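# Place the orange cup upright inside the black bowl

## Task

Get the orange cup standing inside the black bowl, opening facing up, and leave it there so it stays that way once the robot lets go.

## Robot and tools

Robot: two arms on a table, each ending in a five-finger hand. left_arm carries a left hand and sits on the +y side; right_arm carries a right hand on the -y side. Arm names do not match image sides. Calibrated bases: left_arm at (+0.037, +0.230, 0) m, right_arm at (-0.028, -0.308, 0) m, each turned only slightly about z. A camera stand is fixed behind the arms.

Scene frame: origin at table-top height, midway between the nominal bases; +x points out over the table, +z up. Result positions (metres) and quaternions (wxyz) use this frame. Reported hand positions can be off by a few centimetres, more at long reach.

Hand point: a point fixed to the palm, about 0.05 m in front of it and 0.15 m out from the wrist flange. Its +z runs along the straight fingers, +y comes out of the palm, and on the right hand +x runs across the palm away from the thumb (on the left hand, toward the thumb). Straight fingertips lie 0.06 to 0.07 m past the point along +z and 0.06 m toward -y. A wrist bracket on the little-finger side can strike objects.

The row: every action step is a list of 28 numbers, each in [-1, 1], always covering both arms. First left_arm: dx, dy, dz, rx, ry, rz, then little, ring, middle, index, thumb_bend, thumb_turn, force_limit, speed. Then the same 14 for right_arm. The six pose numbers are an offset, not a pose: measured from that arm's Hand target as it was when the action or move began, along the Hand target's own axes. 1.0 equals 0.6 m of travel or 180 degrees; rx, ry, rz form one rotation vector. All rows of one action count from the same start, so repeated offsets keep adding across calls. All-zero pose numbers re-request the current Hand target, which also closes the sag gap. The controller clips commanded orientation to 40 degrees from the measured one per step. Arms often rest 1 to 3 cm (sometimes 5) below the command; that is not contact. If short, send the remaining distance as an offset.

Hand numbers are absolute targets, not offsets: +1 open/straight, -1 curled; thumb_turn +1 beside the palm, -1 across in front of it. force_limit maps -1..+1 to about 0..10 N at the fingertip (0..15 N for the two thumb motors). speed rises from near zero at -1 to full at +0.48 and above. For a soft grip close slowly (speed -0.94 or less). With the thumb turned in, the hand holds objects about 0.035 to 0.065 m thick. Useful shapes: thumb turned in and open (1, 1, 1, 1, 0.65, -1); half closed (1, 0.93, 0.15, 0, 0.28, -1); mostly closed (1, 0.89, -0.35, -0.5, 0.09, -1). There is no 'no change' value: to keep a hand as is, resend the eight hand numbers from its last executed row; before any row has run, use hand_measured plus hand_force_limit and hand_speed. To squeeze harder, raise force_limit and send a target more closed than hand_measured; to loosen, send one more open.

Tools:
execute_actions(actions, cameras): actions is a list of actions; each action is up to 15 rows, one per 1/30 s step; a short action repeats its last row to fill 15. An empty list returns camera images. cameras: list of names, ["all"], or [].
move(target, speed, blend, blocking, cameras): target is one 28-number row or a list of up to 15 rows, all offsets from the same starting Hand targets. The hand goes in a straight line without avoiding obstacles. speed in m/s, 0.002 to 4.3, default 0.25 (turning up to twice that in rad/s), one value or one per target. blend in metres rounds corners; 0 means stop at each. Whole move capped at 10 s. blocking=false returns after about 0.5 s while motion continues. The result adds a move: line such as done, off_target, moving, held or fault, and limits (paced = pose clipped, held = steps withheld).
wait(seconds 0 to 10, cameras): lets time pass holding commands.
stop(cameras): brakes a running move.
zoom_image(camera, region [x0, y0, x1, y1] in pixels, at most 504 by 504): enlarges the latest image of cam_high, cam_left_wrist or cam_right_wrist (all 672x504; wrist cameras are fisheye).
show_instructions(): shows the reference pages.
finished_scene(scene=1): ends irreversibly.

Result lines: end_effector_position, end_effector_quat_wxyz, Hand target, joint positions, velocities and torques; hand_measured (motor positions on the command scale), hand_stopped_by (moving, target, force, stalled, fault), hand_load_n (fingertip load, positive pushing open; near 0 after losing a grip). A MOTOR HOT line warns of overheating; at 100 °C an arm drops for 30 to 60 s.

Avoid: dropping the cup or letting it fall far, letting go while it moves, fast impacts, hard pushes on the table or bowl, the two hands touching or gripping each other, paths close to an arm's own base, long stretched holds that heat motors, and anything ending up off the table. Loose objects may get nudged occasionally, so check the final state before finishing.

Each tool is called after "Emit:" in YAML: its name, and indented under it one key for each argument.

Reference images:

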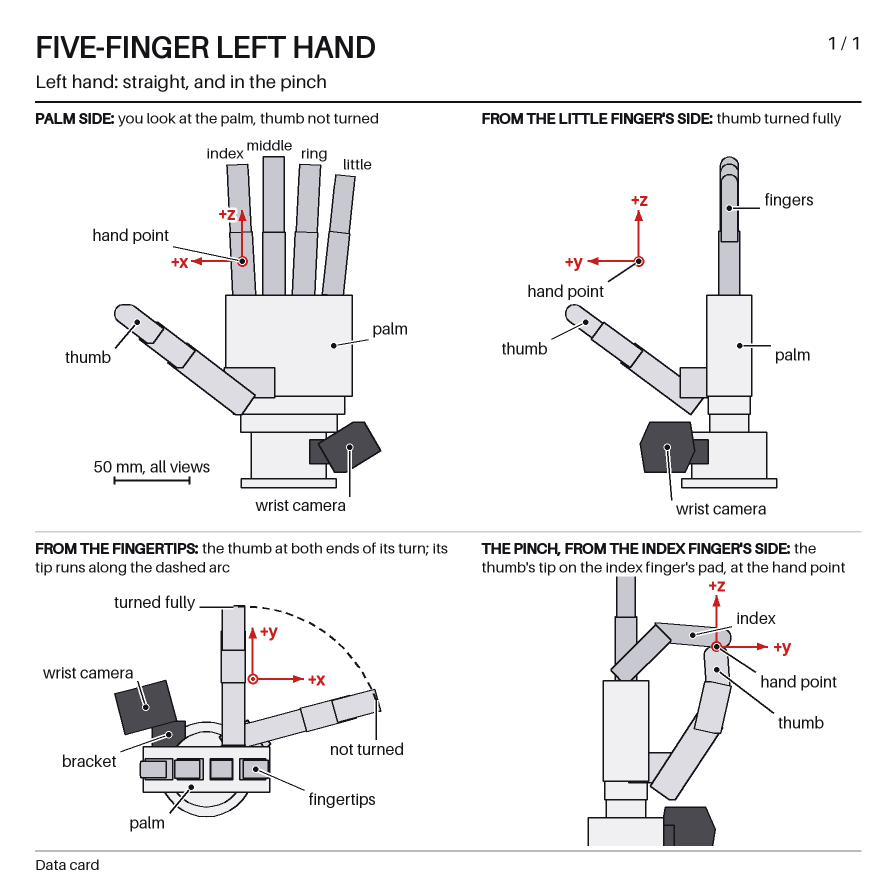

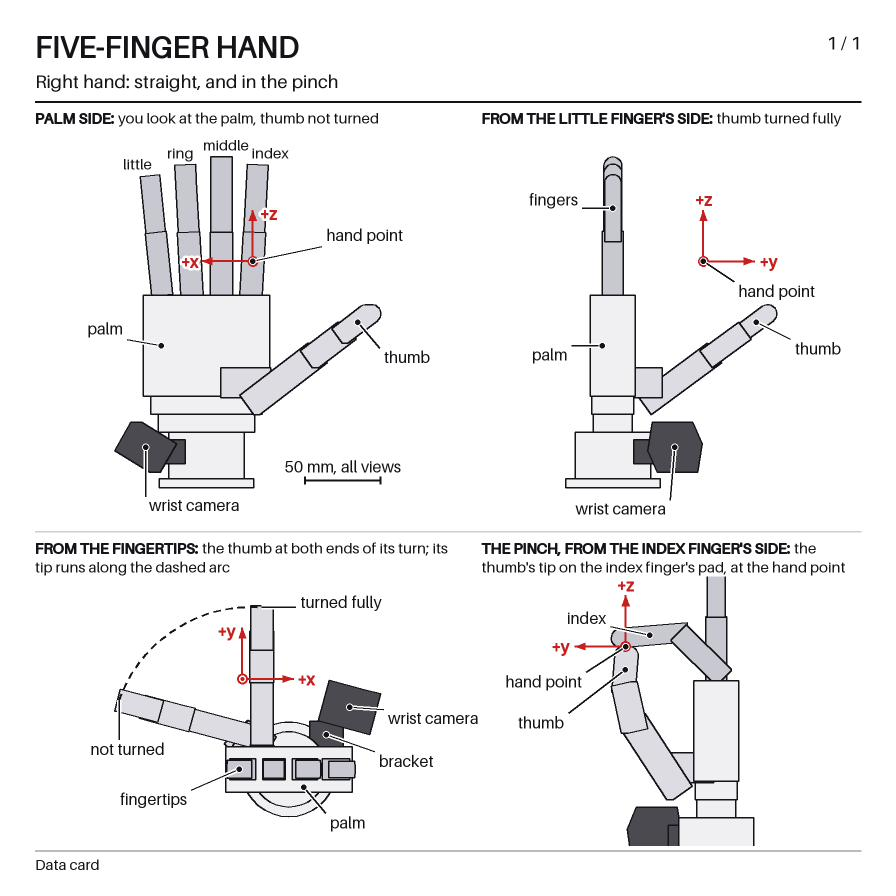

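## Session

Emit:
execute_actions:
  actions: []

Scene clock: 0.00 s.
left_arm: end_effector_position=(+0.3654, +0.0989, +0.2030) hand_measured=(+1.000, +1.000, +1.000, +1.000, +1.000, +1.000) hand_load_n=(+0.0, +0.0, +0.0, +0.0, -0.5, +0.0) hand_stopped_by=(target, target, target, target, target, target) hand_force_limit=0.00 hand_speed=-0.80 end_effector_quat_wxyz=(+0.012, +0.799, -0.601, -0.002) | right_arm: end_effector_position=(+0.1749, -0.0351, +0.2390) hand_measured=(+1.000, +1.000, +1.000, +1.000, +1.000, +1.000) hand_load_n=(+0.0, +0.0, +0.0, +0.0, +0.0, +0.0) hand_stopped_by=(target, target, target, target, target, target) hand_force_limit=0.00 hand_speed=-0.80 end_effector_quat_wxyz=(-0.026, -0.590, +0.800, -0.104)
Joint positions: left_arm=[-0.249 1.367 1.247 -1.465 0.019 -0.491] | right_arm=[0.877 1.284 1.291 -1.674 0.193 1.155]
Joint velocities: within noise
Joint torques (N m): no reading
Heat: left arm: hottest waist 40 °C; right arm: hottest wrist roll 38 °C.
Hand target: left_arm +0.3725, +0.0974, +0.2113; +0.006, +0.799, -0.601, +0.009 | right_arm +0.1789, -0.0306, +0.2478; -0.014, -0.590, +0.801, -0.102

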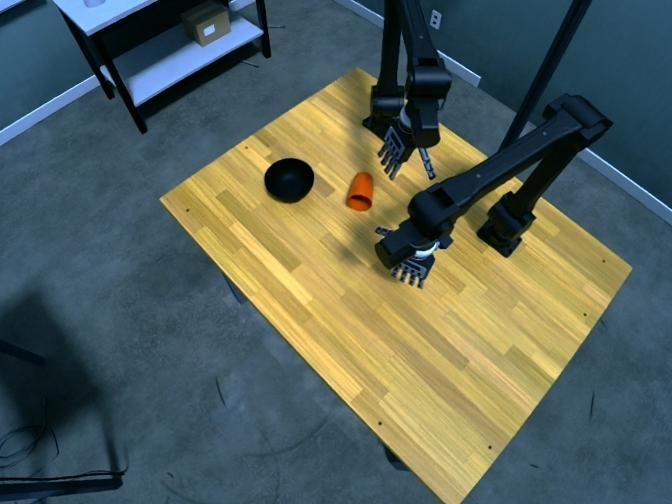

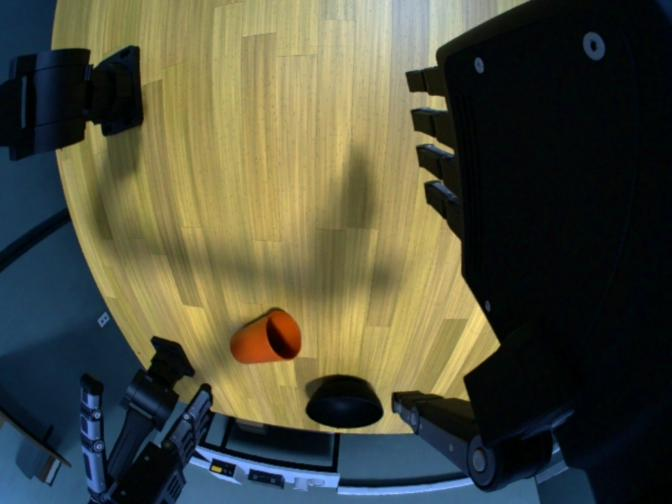

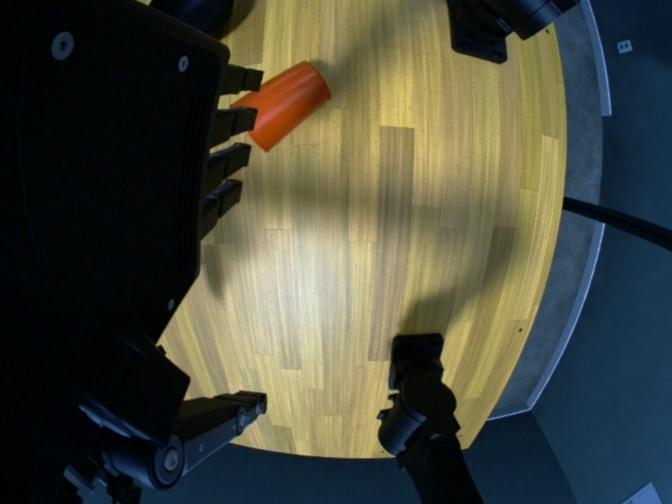

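Emit:
zoom_image:
  camera: "cam_high"
  region: [240, 130, 440, 280]

Emit:
zoom_image:
  camera: "cam_left_wrist"
  region: [180, 270, 420, 450]

Emit:
zoom_image:
  camera: "cam_right_wrist"
  region: [140, 0, 380, 180]

Scaled by 2.520 from the camera's 672x504 image, which has a finer 960x720 frame.

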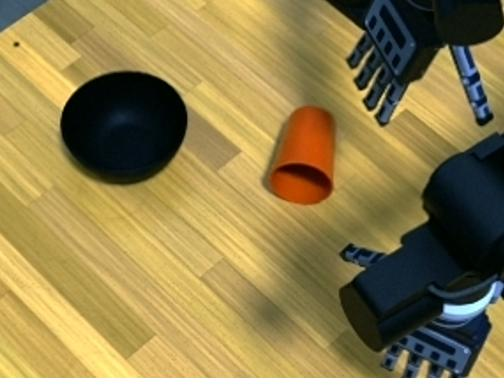

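Scaled by 2.100 from the camera's 672x504 image, which has a finer 960x720 frame.

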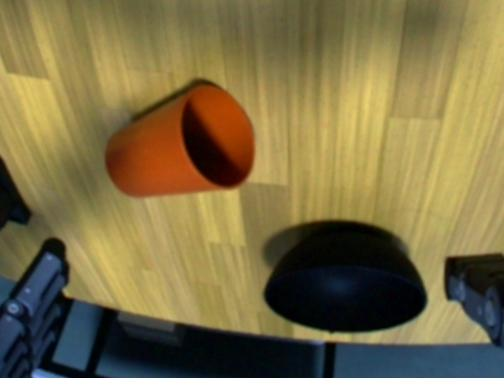

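Scaled by 2.100 from the camera's 672x504 image, which has a finer 960x720 frame.

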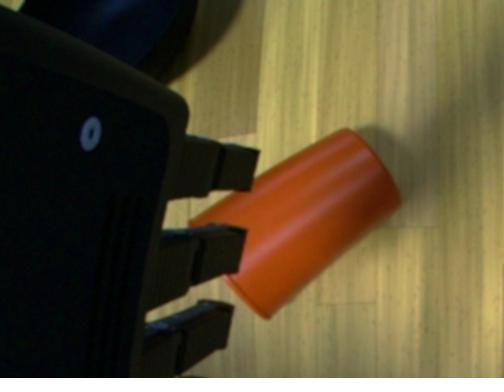

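Emit:
move:
  target:
    - [0,0,0,0,0,0,1,1,1,1,1,-1,0,-0.3,0.3342,-0.3403,0.1,-0.0397,0.0408,0.2719,1,1,1,1,1,1,0,-0.8]
    - [0.3197,0.3402,0.1252,0.1496,0.2857,0.434,1,1,1,1,1,-1,0,-0.3,0.8158,-0.2977,0.1638,-0.0793,0.0816,0.5439,1,1,1,1,1,1,0,-0.8]
  speed: 0.4
  blend: 0.06
  cameras: ["all"]

Scene clock: 145.33 s.
left_arm: end_effector_position=(+0.2291, -0.1410, +0.1407) hand_measured=(+1.000, +1.000, +1.000, +1.000, +1.000, -1.000) hand_load_n=(+0.0, +0.0, +0.0, +0.0, +0.0, +0.0) hand_stopped_by=(target, target, target, target, target, target) hand_force_limit=0.00 hand_speed=-0.30 end_effector_quat_wxyz=(-0.073, -0.172, +0.874, -0.448) | right_arm: end_effector_position=(+0.2007, -0.5439, +0.2321) hand_measured=(+1.000, +1.000, +1.000, +1.000, +1.000, +1.000) hand_load_n=(+0.5, +0.0, +0.0, +0.0, +0.0, +0.0) hand_stopped_by=(target, target, target, target, target, target) hand_force_limit=0.00 hand_speed=-0.80 end_effector_quat_wxyz=(-0.106, +0.229, +0.967, -0.042)
Joint positions: left_arm=[-0.825 1.177 0.738 -0.344 0.586 0.146] | right_arm=[-0.856 1.269 1.258 -1.678 0.195 1.161]
Joint torques (N m): left_arm=[-1.08 -8.7 9.52 2.07 0.43 0.06] | right_arm=[0.21 -8.41 10.95 0.4 0.06 0.03]
Heat: left arm: hottest waist 40 °C; right arm: hottest elbow 41 °C.
Hand target: left_arm +0.2299, -0.1450, +0.1403; -0.071, -0.163, +0.874, -0.452 | right_arm +0.2089, -0.5601, +0.2475; -0.087, +0.235, +0.967, -0.055
Off the commanded pose: left_arm 0.004 m, 1 deg | right_arm 0.024 m, 3 deg.
move: off_target (right_arm); blend cut to 0 m at target 1
camera_calibration:
cam_left_wrist: T_world_to_cam=[[0.0755546, -0.599868, 0.796524, -0.20681], [-0.876605, 0.340757, 0.339777, 0.202257], [-0.475243, -0.723908, -0.500101, 0.193496], [0, 0, 0, 1]] pos_world=[0.284882, -0.0529054, 0.192775]
cam_right_wrist: T_world_to_cam=[[0.158536, 0.986137, -0.0489853, 0.508477], [0.922426, -0.130234, 0.363552, -0.346982], [0.352132, -0.102821, -0.930285, 0.201859], [0, 0, 0, 1]] pos_world=[0.168373, -0.525861, 0.33884]

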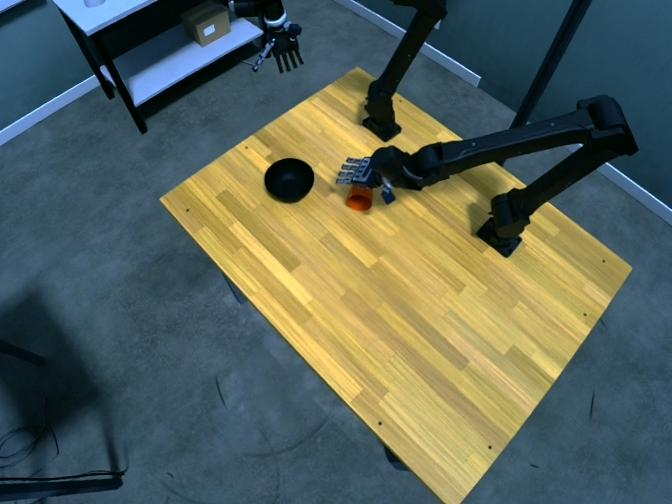

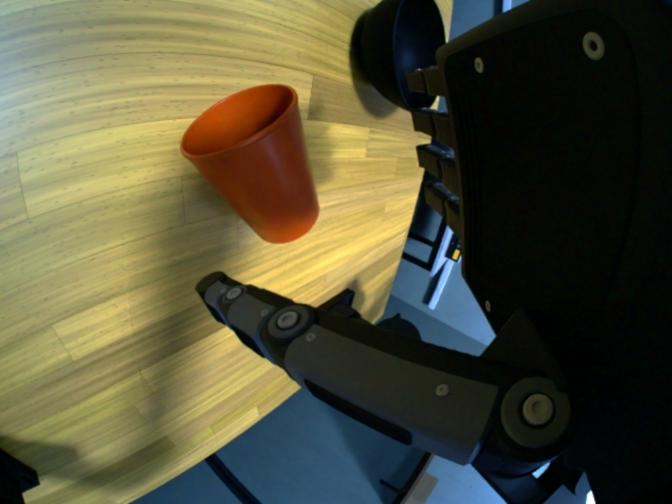

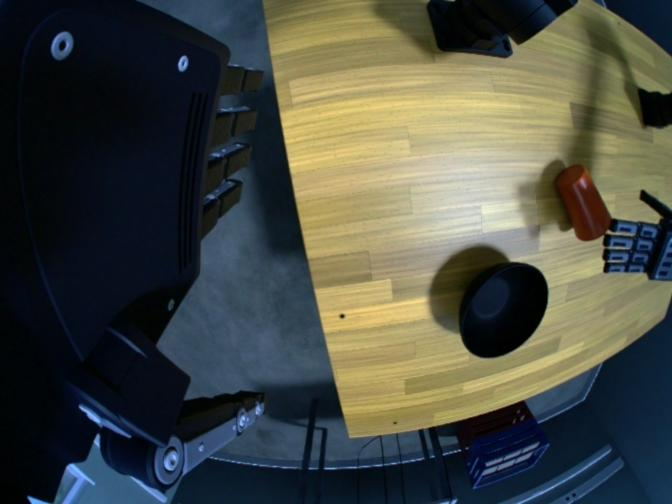

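Emit:
zoom_image:
  camera: "cam_left_wrist"
  region: [160, 60, 360, 260]

Emit:
zoom_image:
  camera: "cam_right_wrist"
  region: [420, 140, 660, 380]

Scaled by 2.520 from the camera's 672x504 image, which has a finer 960x720 frame.

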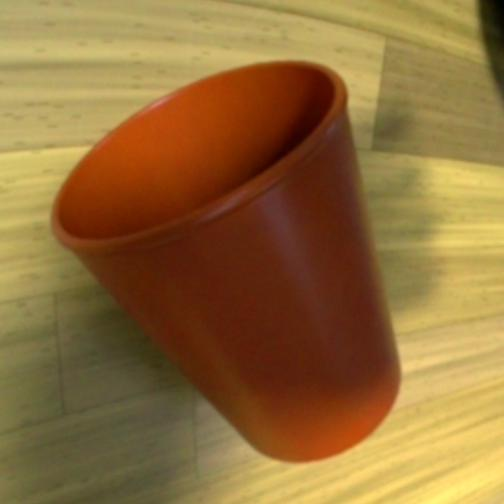

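Scaled by 2.100 from the camera's 672x504 image, which has a finer 960x720 frame.

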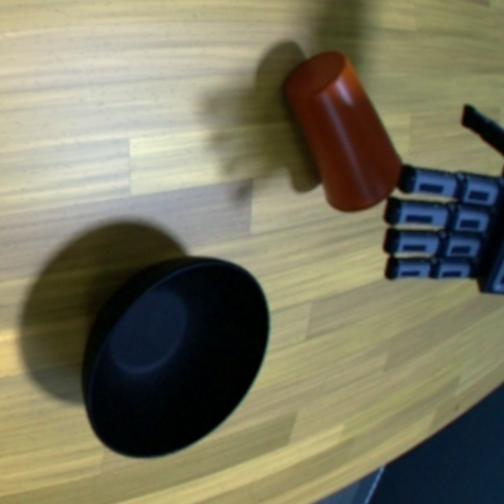

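Emit:
zoom_image:
  camera: "cam_high"
  region: [300, 130, 420, 230]

Scaled by 4.200 from the camera's 672x504 image, which has a finer 960x720 frame.

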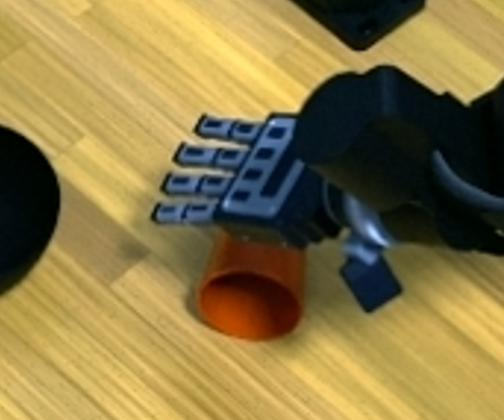

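Emit:
move:
  target: [-0.029,0.0425,0.06,0,0,0,1,1,1,1,0.65,-1,0,-0.3,0,0,0,0,0,0,1,1,1,1,1,1,0,-0.8]
  speed: 0.15
  cameras: ["cam_high","cam_left_wrist"]

Emit:
zoom_image:
  camera: "cam_left_wrist"
  region: [160, 40, 460, 340]

Scene clock: 172.57 s.
left_arm: end_effector_position=(+0.2376, -0.1516, +0.0944) hand_measured=(+1.000, +1.000, +1.000, +1.000, +0.650, -1.000) hand_load_n=(+0.0, +0.0, +0.0, +0.0, +0.0, +0.0) hand_stopped_by=(target, target, target, target, target, target) hand_force_limit=0.00 hand_speed=-0.30 end_effector_quat_wxyz=(-0.074, -0.170, +0.875, -0.448) | right_arm: end_effector_position=(+0.2007, -0.5439, +0.2321) hand_measured=(+1.000, +1.000, +1.000, +1.000, +1.000, +1.000) hand_load_n=(+0.0, +0.0, -0.5, +0.0, +0.0, +0.5) hand_stopped_by=(target, target, target, target, target, target) hand_force_limit=0.00 hand_speed=-0.80 end_effector_quat_wxyz=(-0.106, +0.229, +0.967, -0.042)
Joint positions: left_arm=[-0.829 1.295 0.695 -0.184 0.585 0.146] | right_arm=[-0.856 1.269 1.258 -1.678 0.195 1.161]
Joint torques (N m): left_arm=[-1.14 -9.76 8.96 1.95 0.29 0] | right_arm=[0.21 -8.41 10.96 0.4 0.06 0.04]
Heat: left arm: hottest elbow 41 °C; right arm: hottest elbow 44 °C.
Hand target: left_arm +0.2381, -0.1567, +0.0952; -0.071, -0.163, +0.874, -0.452 | right_arm +0.2089, -0.5601, +0.2475; -0.087, +0.235, +0.967, -0.055
Off the commanded pose: left_arm 0.005 m, 1 deg | right_arm 0.024 m, 3 deg.
move: off_target (right_arm)
camera_calibration:
cam_left_wrist: T_world_to_cam=[[0.0732736, -0.600732, 0.796086, -0.176456], [-0.87535, 0.343769, 0.33998, 0.229212], [-0.477906, -0.721765, -0.500661, 0.167635], [0, 0, 0, 1]] pos_world=[0.293684, -0.0638053, 0.146475]
Images, in order (width x height): cam_high 672x504, cam_left_wrist 672x504.

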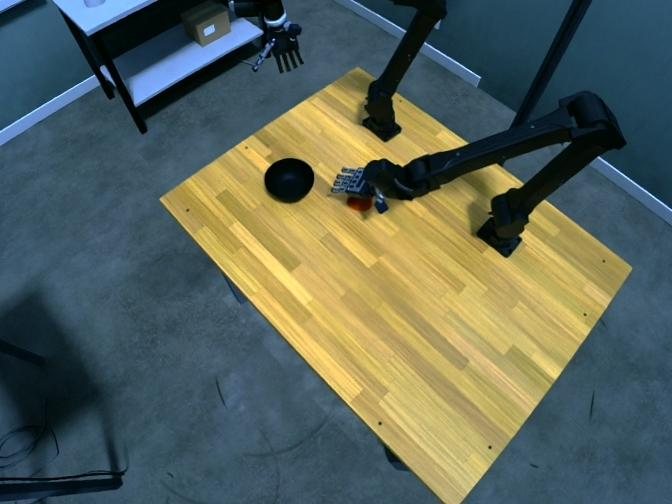

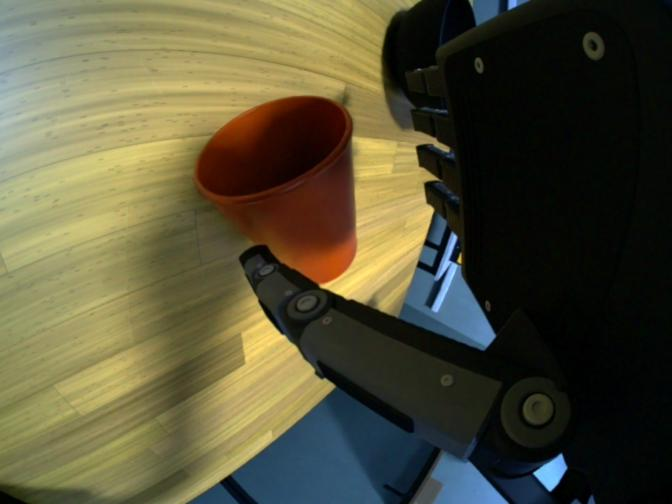

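Scaled by 1.680 from the camera's 672x504 image, which has a finer 960x720 frame.

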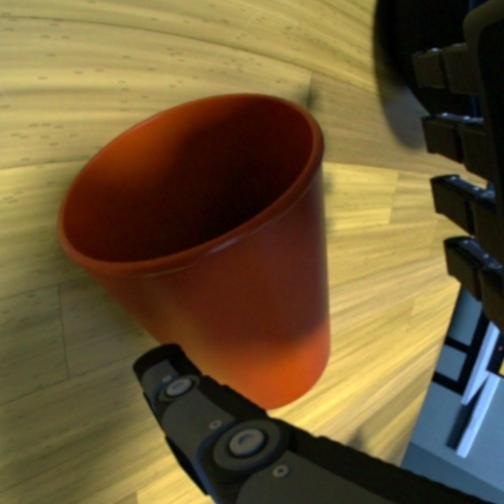

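Emit:
move:
  target: [-0.0212,0.03,0.02,0,0,0,1,1,1,1,0.65,-1,0,-0.3,0,0,0,0,0,0,1,1,1,1,1,1,0,-0.8]
  speed: 0.1
  cameras: ["cam_high","cam_left_wrist"]

Emit:
zoom_image:
  camera: "cam_left_wrist"
  region: [160, 40, 460, 340]

Emit:
zoom_image:
  camera: "cam_high"
  region: [300, 130, 420, 230]

Scene clock: 184.07 s.
left_arm: end_effector_position=(+0.2379, -0.1529, +0.0714) hand_measured=(+1.000, +1.000, +1.000, +1.000, +0.650, -1.000) hand_load_n=(+0.0, +0.0, +0.0, +0.0, +0.0, +0.0) hand_stopped_by=(target, target, target, target, target, target) hand_force_limit=0.00 hand_speed=-0.30 end_effector_quat_wxyz=(-0.077, -0.165, +0.876, -0.447) | right_arm: end_effector_position=(+0.2007, -0.5439, +0.2321) hand_measured=(+1.000, +1.000, +1.000, +1.000, +1.000, +1.000) hand_load_n=(+0.0, +0.0, +0.0, +0.5, +0.0, +0.0) hand_stopped_by=(target, target, target, target, target, target) hand_force_limit=0.00 hand_speed=-0.80 end_effector_quat_wxyz=(-0.106, +0.229, +0.967, -0.042)
Joint positions: left_arm=[-0.829 1.349 0.67 -0.109 0.593 0.155] | right_arm=[-0.856 1.269 1.258 -1.678 0.195 1.161]
Joint torques (N m): left_arm=[0.09 -10.11 8.47 1.98 0.45 0.07] | right_arm=[0.21 -8.41 10.96 0.4 0.06 0.03]
Heat: left arm: hottest elbow 41 °C; right arm: hottest elbow 44 °C.
Hand target: left_arm +0.2438, -0.1540, +0.0708; -0.072, -0.163, +0.874, -0.452 | right_arm +0.2089, -0.5601, +0.2475; -0.087, +0.235, +0.967, -0.055
Off the commanded pose: left_arm 0.006 m, 1 deg | right_arm 0.024 m, 3 deg.
move: off_target (right_arm)
camera_calibration:
cam_left_wrist: T_world_to_cam=[[0.0667126, -0.601281, 0.796248, -0.157646], [-0.871439, 0.353551, 0.339993, 0.238315], [-0.485945, -0.716564, -0.500393, 0.158026], [0, 0, 0, 1]] pos_world=[0.294987, -0.0658102, 0.123575]
Images, in order (width x height): cam_high 672x504, cam_left_wrist 672x504.

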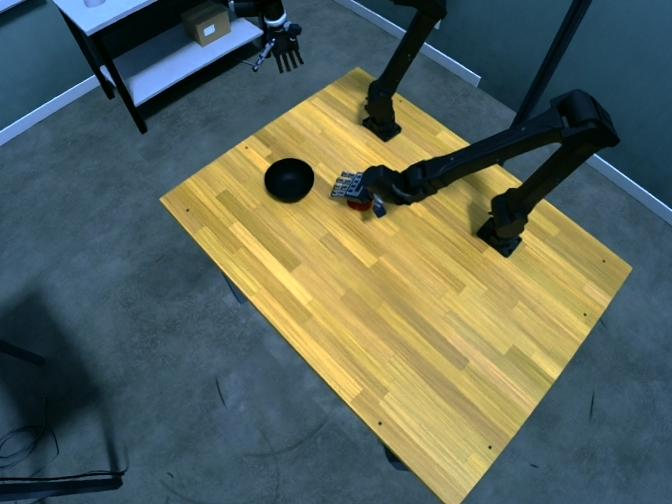

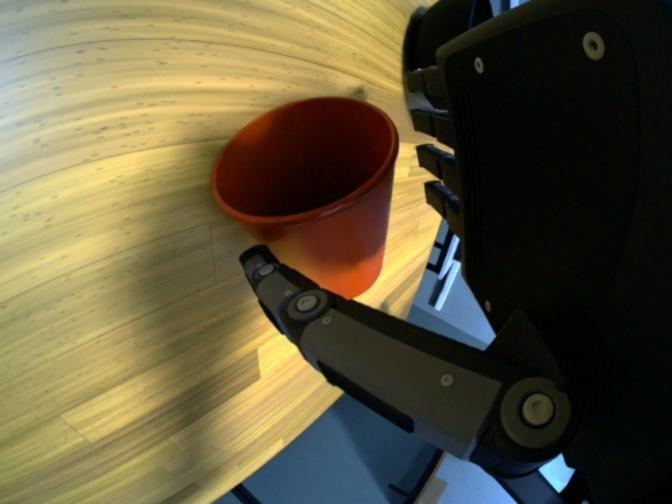

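Scaled by 1.680 from the camera's 672x504 image, which has a finer 960x720 frame.

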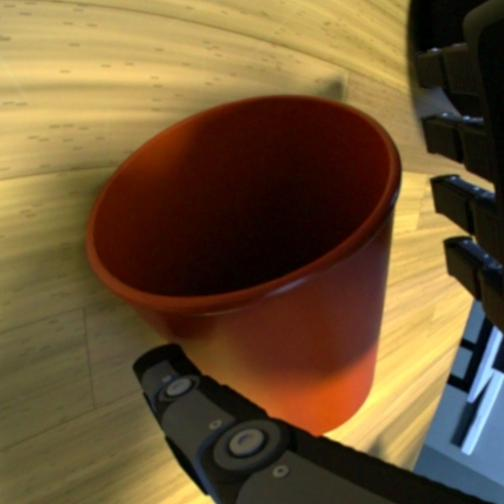

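Scaled by 4.200 from the camera's 672x504 image, which has a finer 960x720 frame.

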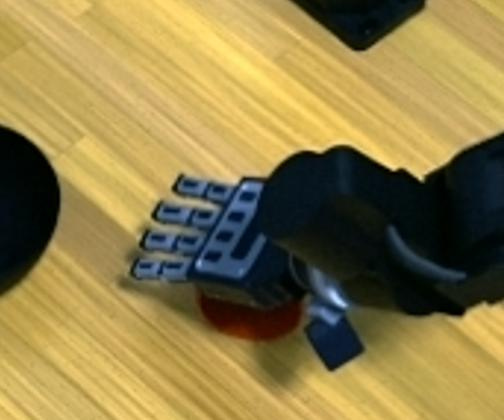

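Emit:
move:
  target: [-0.005,0.0273,0.0147,0,0,0,1,1,1,1,0.65,-1,0,-0.3,0,0,0,0,0,0,1,1,1,1,1,1,0,-0.8]
  speed: 0.08
  cameras: ["cam_high","cam_left_wrist"]

Emit:
zoom_image:
  camera: "cam_left_wrist"
  region: [160, 40, 460, 340]

Scene clock: 195.10 s.
left_arm: end_effector_position=(+0.2359, -0.1509, +0.0538) hand_measured=(+1.000, +1.000, +1.000, +1.000, +0.650, -1.000) hand_load_n=(+0.0, +0.0, +0.0, +0.0, +0.0, +0.0) hand_stopped_by=(target, target, target, target, target, target) hand_force_limit=0.00 hand_speed=-0.30 end_effector_quat_wxyz=(-0.076, -0.165, +0.875, -0.448) | right_arm: end_effector_position=(+0.2007, -0.5439, +0.2321) hand_measured=(+1.000, +1.000, +1.000, +1.000, +1.000, +1.000) hand_load_n=(+0.0, +0.0, +0.0, +0.0, +0.0, +0.0) hand_stopped_by=(target, target, target, target, target, target) hand_force_limit=0.00 hand_speed=-0.80 end_effector_quat_wxyz=(-0.106, +0.229, +0.967, -0.042)
Joint positions: left_arm=[-0.829 1.381 0.639 -0.044 0.593 0.155] | right_arm=[-0.856 1.269 1.258 -1.678 0.195 1.161]
Joint torques (N m): left_arm=[-0.15 -10.29 8.01 1.91 0.41 0.03] | right_arm=[0.21 -8.35 10.95 0.42 0.06 0.03]
Heat: left arm: hottest elbow 40 °C; right arm: hottest elbow 45 °C.
Hand target: left_arm +0.2411, -0.1517, +0.0523; -0.072, -0.163, +0.874, -0.452 | right_arm +0.2089, -0.5601, +0.2475; -0.087, +0.235, +0.967, -0.055
Off the commanded pose: left_arm 0.005 m, 1 deg | right_arm 0.024 m, 3 deg.
move: off_target (right_arm)
camera_calibration:
cam_left_wrist: T_world_to_cam=[[0.0652612, -0.599786, 0.797495, -0.141771], [-0.872075, 0.354159, 0.337723, 0.242318], [-0.485002, -0.717515, -0.499945, 0.149317], [0, 0, 0, 1]] pos_world=[0.29299, -0.0637141, 0.105875]
Images, in order (width x height): cam_high 672x504, cam_left_wrist 672x504.

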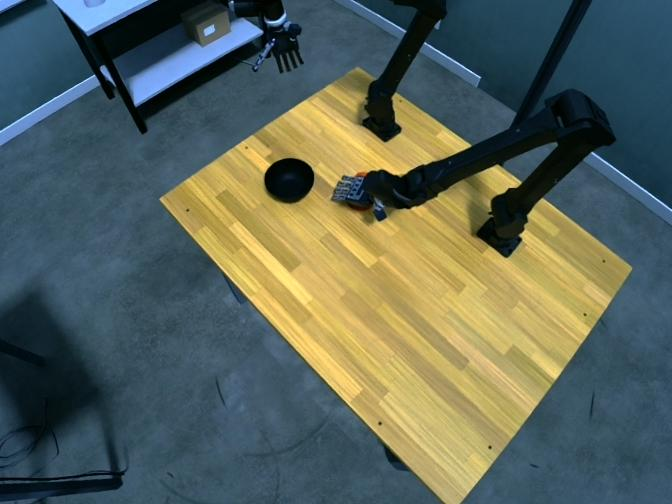

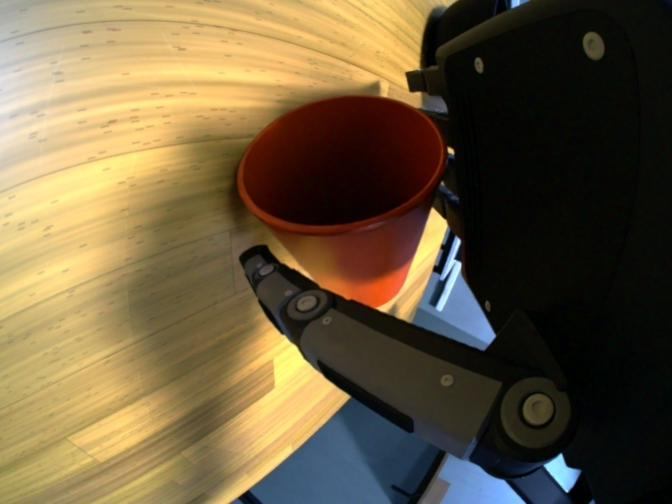

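Scaled by 1.680 from the camera's 672x504 image, which has a finer 960x720 frame.

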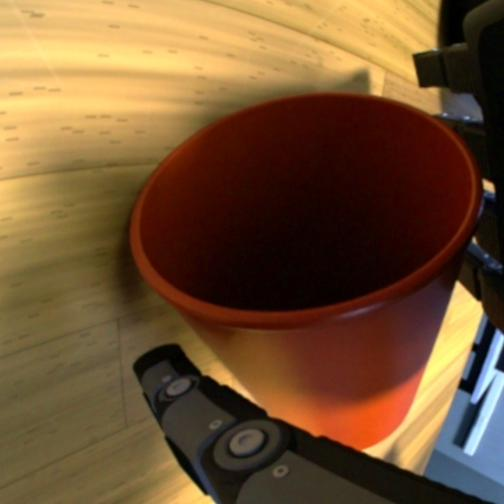

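Emit:
move:
  target: [0,0,0,0,0,0,1,-0.3,-0.6,-0.6,-0.3,-1,-0.4,-0.9,0,0,0,0,0,0,1,1,1,1,1,1,0,-0.8]
  speed: 0.08
  cameras: ["cam_left_wrist"]

Scene clock: 205.33 s.
left_arm: end_effector_position=(+0.2361, -0.1514, +0.0542) hand_measured=(+1.000, +0.554, +0.630, +0.676, +0.500, -1.000) hand_load_n=(+0.0, +3.0, +1.0, +0.5, +12.0, +6.5) hand_stopped_by=(target, force, force, force, force, target) hand_force_limit=-0.40 hand_speed=-0.90 end_effector_quat_wxyz=(-0.076, -0.164, +0.875, -0.450) | right_arm: end_effector_position=(+0.2007, -0.5439, +0.2321) hand_measured=(+1.000, +1.000, +1.000, +1.000, +1.000, +1.000) hand_load_n=(+0.0, +0.0, +0.0, +0.0, +0.0, +0.0) hand_stopped_by=(target, target, target, target, target, target) hand_force_limit=0.00 hand_speed=-0.80 end_effector_quat_wxyz=(-0.106, +0.229, +0.967, -0.042)
Joint positions: left_arm=[-0.829 1.381 0.639 -0.041 0.594 0.155] | right_arm=[-0.856 1.269 1.258 -1.678 0.195 1.161]
Joint torques (N m): left_arm=[0.15 -10.34 7.97 1.89 0.38 0.04] | right_arm=[0.21 -8.41 10.96 0.4 0.06 0.03]
Heat: left arm: hottest elbow 41 °C; right arm: hottest elbow 45 °C.
Hand target: left_arm +0.2411, -0.1517, +0.0523; -0.072, -0.163, +0.874, -0.452 | right_arm +0.2089, -0.5601, +0.2475; -0.087, +0.235, +0.967, -0.055
Off the commanded pose: left_arm 0.005 m, 1 deg | right_arm 0.024 m, 3 deg.
move: off_target (right_arm)
camera_calibration:
cam_left_wrist: T_world_to_cam=[[0.0637351, -0.597831, 0.799085, -0.141796], [-0.872226, 0.355712, 0.335693, 0.242774], [-0.484932, -0.718378, -0.498772, 0.149097], [0, 0, 0, 1]] pos_world=[0.293093, -0.0640198, 0.106175]
Images, in order (width x height): cam_left_wrist 672x504.

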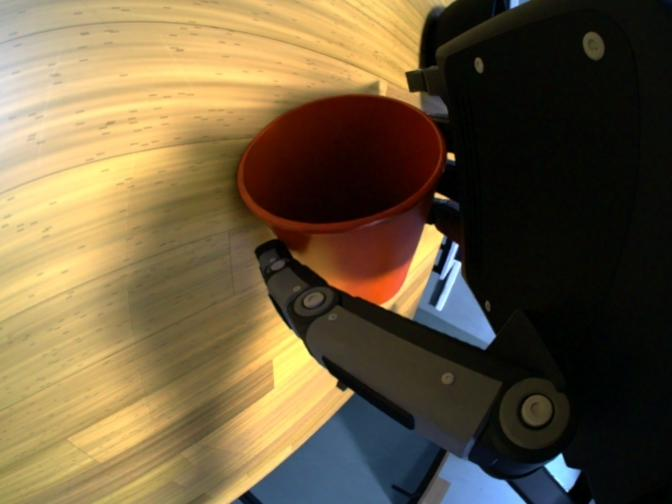

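Emit:
move:
  target: [0,0,0,0,0,0,1,-0.3,-0.7,-0.7,-0.3,-1,-0.4,-0.9,0,0,0,0,0,0,1,1,1,1,1,1,0,-0.8]
  speed: 0.08

Scene clock: 207.77 s.
left_arm: end_effector_position=(+0.2361, -0.1515, +0.0544) hand_measured=(+1.000, +0.554, +0.612, +0.660, +0.500, -1.000) hand_load_n=(+0.0, +2.0, +3.5, +2.5, +14.0, +4.0) hand_stopped_by=(target, force, force, force, force, target) hand_force_limit=-0.40 hand_speed=-0.90 end_effector_quat_wxyz=(-0.076, -0.164, +0.875, -0.450) | right_arm: end_effector_position=(+0.2007, -0.5439, +0.2321) hand_measured=(+1.000, +1.000, +1.000, +1.000, +1.000, +1.000) hand_load_n=(+0.0, +0.0, +0.0, +0.0, +0.0, +0.0) hand_stopped_by=(target, target, target, target, target, target) hand_force_limit=0.00 hand_speed=-0.80 end_effector_quat_wxyz=(-0.106, +0.229, +0.967, -0.042)
Joint positions: left_arm=[-0.829 1.381 0.639 -0.041 0.595 0.155] | right_arm=[-0.856 1.269 1.258 -1.678 0.195 1.161]
Joint torques (N m): left_arm=[-0.09 -10.17 8.03 1.89 0.35 0.04] | right_arm=[0.21 -8.35 10.95 0.4 0.06 0.03]
Heat: left arm: hottest elbow 41 °C; right arm: hottest elbow 45 °C.
Hand target: left_arm +0.2411, -0.1517, +0.0523; -0.072, -0.163, +0.874, -0.452 | right_arm +0.2089, -0.5601, +0.2475; -0.087, +0.235, +0.967, -0.055
Off the commanded pose: left_arm 0.005 m, 1 deg | right_arm 0.024 m, 3 deg.
move: off_target (right_arm)

Emit:
move:
  target: [0.0638,-0.1789,-0.1355,0,0,0,1,-0.3,-0.7,-0.7,-0.3,-1,-0.4,-0.9,0,0,0,0,0,0,1,1,1,1,1,1,0,-0.8]
  speed: 0.12
  cameras: ["all"]

Emit:
zoom_image:
  camera: "cam_high"
  region: [220, 110, 420, 260]

Emit:
zoom_image:
  camera: "cam_right_wrist"
  region: [420, 140, 660, 380]

Scene clock: 211.33 s.
left_arm: end_effector_position=(+0.2273, -0.1426, +0.1676) hand_measured=(+1.000, +0.554, +0.612, +0.660, +0.500, -1.000) hand_load_n=(+0.0, +2.0, +3.5, +2.5, +14.5, +4.0) hand_stopped_by=(target, force, force, force, force, target) hand_force_limit=-0.40 hand_speed=-0.90 end_effector_quat_wxyz=(-0.087, -0.172, +0.880, -0.433) | right_arm: end_effector_position=(+0.2007, -0.5439, +0.2321) hand_measured=(+1.000, +1.000, +1.000, +1.000, +1.000, +1.000) hand_load_n=(+0.0, +0.0, +0.0, +0.0, -0.5, +0.0) hand_stopped_by=(target, target, target, target, target, target) hand_force_limit=0.00 hand_speed=-0.80 end_effector_quat_wxyz=(-0.106, +0.229, +0.967, -0.042)
Joint positions: left_arm=[-0.829 1.169 0.822 -0.48 0.595 0.155] | right_arm=[-0.856 1.269 1.258 -1.678 0.195 1.161]
Joint torques (N m): left_arm=[0.21 -10.34 13.81 1.1 0.36 0.03] | right_arm=[0.21 -8.41 10.95 0.4 0.06 0.03]
Heat: left arm: hottest elbow 41 °C; right arm: hottest elbow 46 °C.
Hand target: left_arm +0.2410, -0.1518, +0.1924; -0.071, -0.163, +0.874, -0.452 | right_arm +0.2089, -0.5601, +0.2475; -0.087, +0.235, +0.967, -0.055
Off the commanded pose: left_arm 0.030 m, 3 deg | right_arm 0.024 m, 3 deg.
move: off_target (left_arm, right_arm)
camera_calibration:
cam_left_wrist: T_world_to_cam=[[0.0886956, -0.62299, 0.777185, -0.232198], [-0.86082, 0.344608, 0.374478, 0.18328], [-0.50112, -0.702231, -0.505717, 0.214837], [0, 0, 0, 1]] pos_world=[0.286026, -0.0569521, 0.220473]
cam_right_wrist: T_world_to_cam=[[0.158536, 0.986137, -0.0489853, 0.508477], [0.922426, -0.130234, 0.363552, -0.346982], [0.352132, -0.102821, -0.930285, 0.201859], [0, 0, 0, 1]] pos_world=[0.168373, -0.525861, 0.33884]

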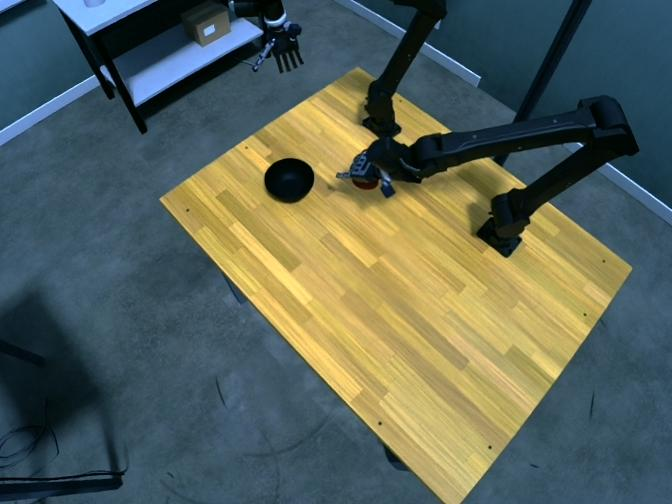

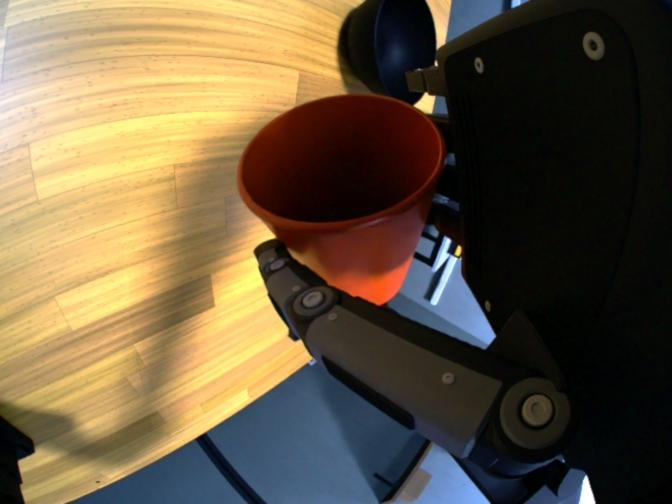

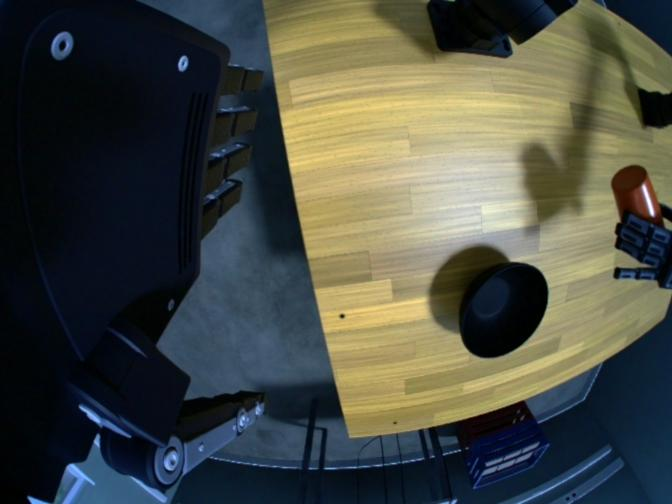

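Scaled by 2.520 from the camera's 672x504 image, which has a finer 960x720 frame.

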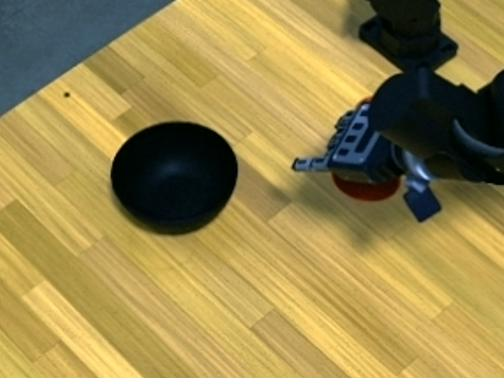

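Scaled by 2.100 from the camera's 672x504 image, which has a finer 960x720 frame.

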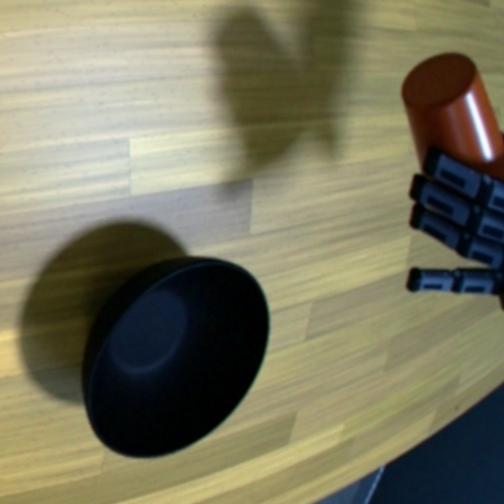

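Emit:
move:
  target: [-0.1353,-0.252,0.2188,-0.0658,-0.1368,0.4933,1,-0.3,-0.7,-0.7,-0.3,-1,-0.4,-0.9,0,0,0,0,0,0,1,1,1,1,1,1,0,-0.8]
  speed: 0.22
  cameras: ["all"]

Emit:
zoom_image:
  camera: "cam_high"
  region: [220, 100, 420, 250]

Emit:
zoom_image:
  camera: "cam_right_wrist"
  region: [420, 140, 660, 380]

Scene clock: 241.70 s.
left_arm: end_effector_position=(+0.3660, -0.2992, +0.1823) hand_measured=(+1.000, +0.554, +0.612, +0.660, +0.500, -1.000) hand_load_n=(+0.0, +1.5, +4.0, +2.5, +14.5, +4.0) hand_stopped_by=(target, force, force, force, force, target) hand_force_limit=-0.40 hand_speed=-0.90 end_effector_quat_wxyz=(+0.394, +0.414, +0.786, -0.233) | right_arm: end_effector_position=(+0.2007, -0.5439, +0.2321) hand_measured=(+1.000, +1.000, +1.000, +1.000, +1.000, +1.000) hand_load_n=(+0.0, +0.0, +0.0, +0.0, +0.0, +0.0) hand_stopped_by=(target, target, target, target, target, target) hand_force_limit=0.00 hand_speed=-0.80 end_effector_quat_wxyz=(-0.106, +0.229, +0.967, -0.042)
Joint positions: left_arm=[-1.171 1.531 1.14 -0.23 -0.092 1.455] | right_arm=[-0.856 1.269 1.258 -1.678 0.195 1.161]
Joint torques (N m): left_arm=[-1.14 -15.33 14.38 2.41 -0.01 0.1] | right_arm=[0.21 -8.41 10.95 0.42 0.06 0.03]
Heat: left arm: hottest elbow 42 °C; right arm: hottest elbow 47 °C.
Hand target: left_arm +0.3727, -0.3222, +0.2099; +0.417, +0.413, +0.770, -0.249 | right_arm +0.2089, -0.5601, +0.2475; -0.087, +0.235, +0.967, -0.055
Off the commanded pose: left_arm 0.037 m, 4 deg | right_arm 0.024 m, 3 deg.
move: off_target (left_arm, right_arm)
camera_calibration:
cam_left_wrist: T_world_to_cam=[[-0.892196, -0.398383, -0.212786, 0.253247], [-0.293339, 0.869364, -0.397692, 0.44116], [0.343422, -0.2924, -0.892504, 0.0658182], [0, 0, 0, 1]] pos_world=[0.332752, -0.263394, 0.288076]
cam_right_wrist: T_world_to_cam=[[0.158536, 0.986137, -0.0489853, 0.508477], [0.922426, -0.130234, 0.363552, -0.346982], [0.352132, -0.102821, -0.930285, 0.201859], [0, 0, 0, 1]] pos_world=[0.168373, -0.525861, 0.33884]

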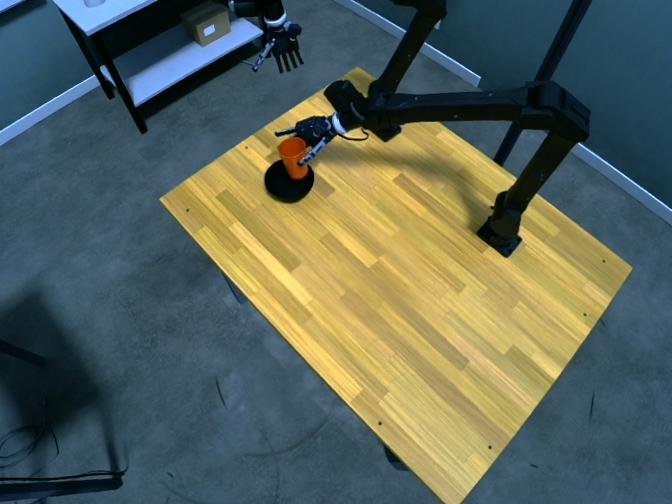

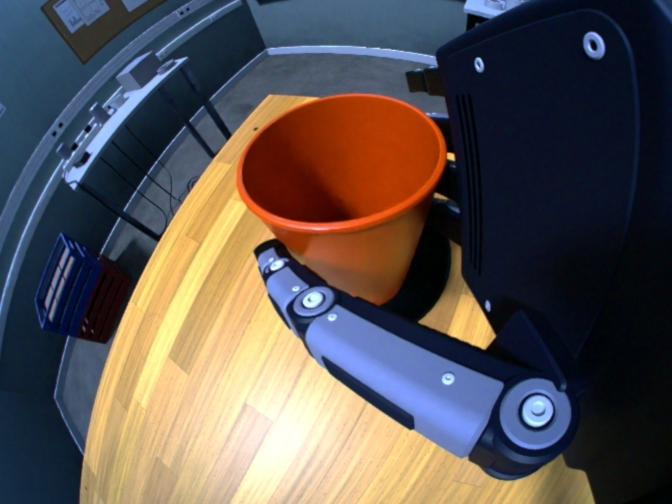

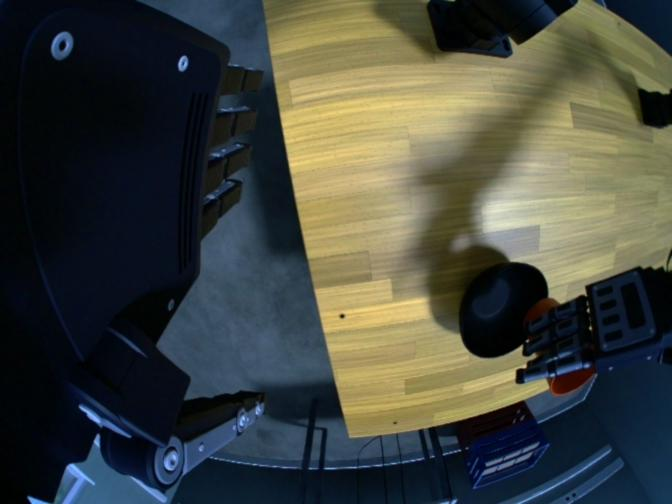

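Scaled by 2.520 from the camera's 672x504 image, which has a finer 960x720 frame.

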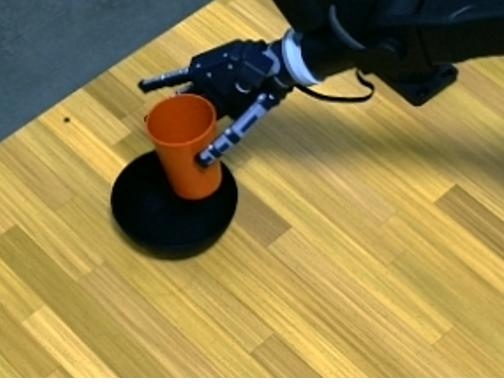

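Scaled by 2.100 from the camera's 672x504 image, which has a finer 960x720 frame.

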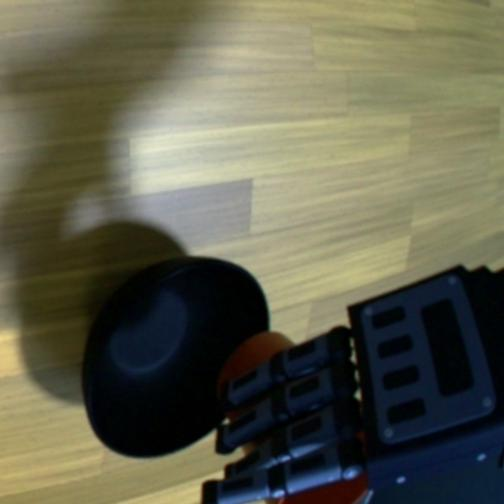

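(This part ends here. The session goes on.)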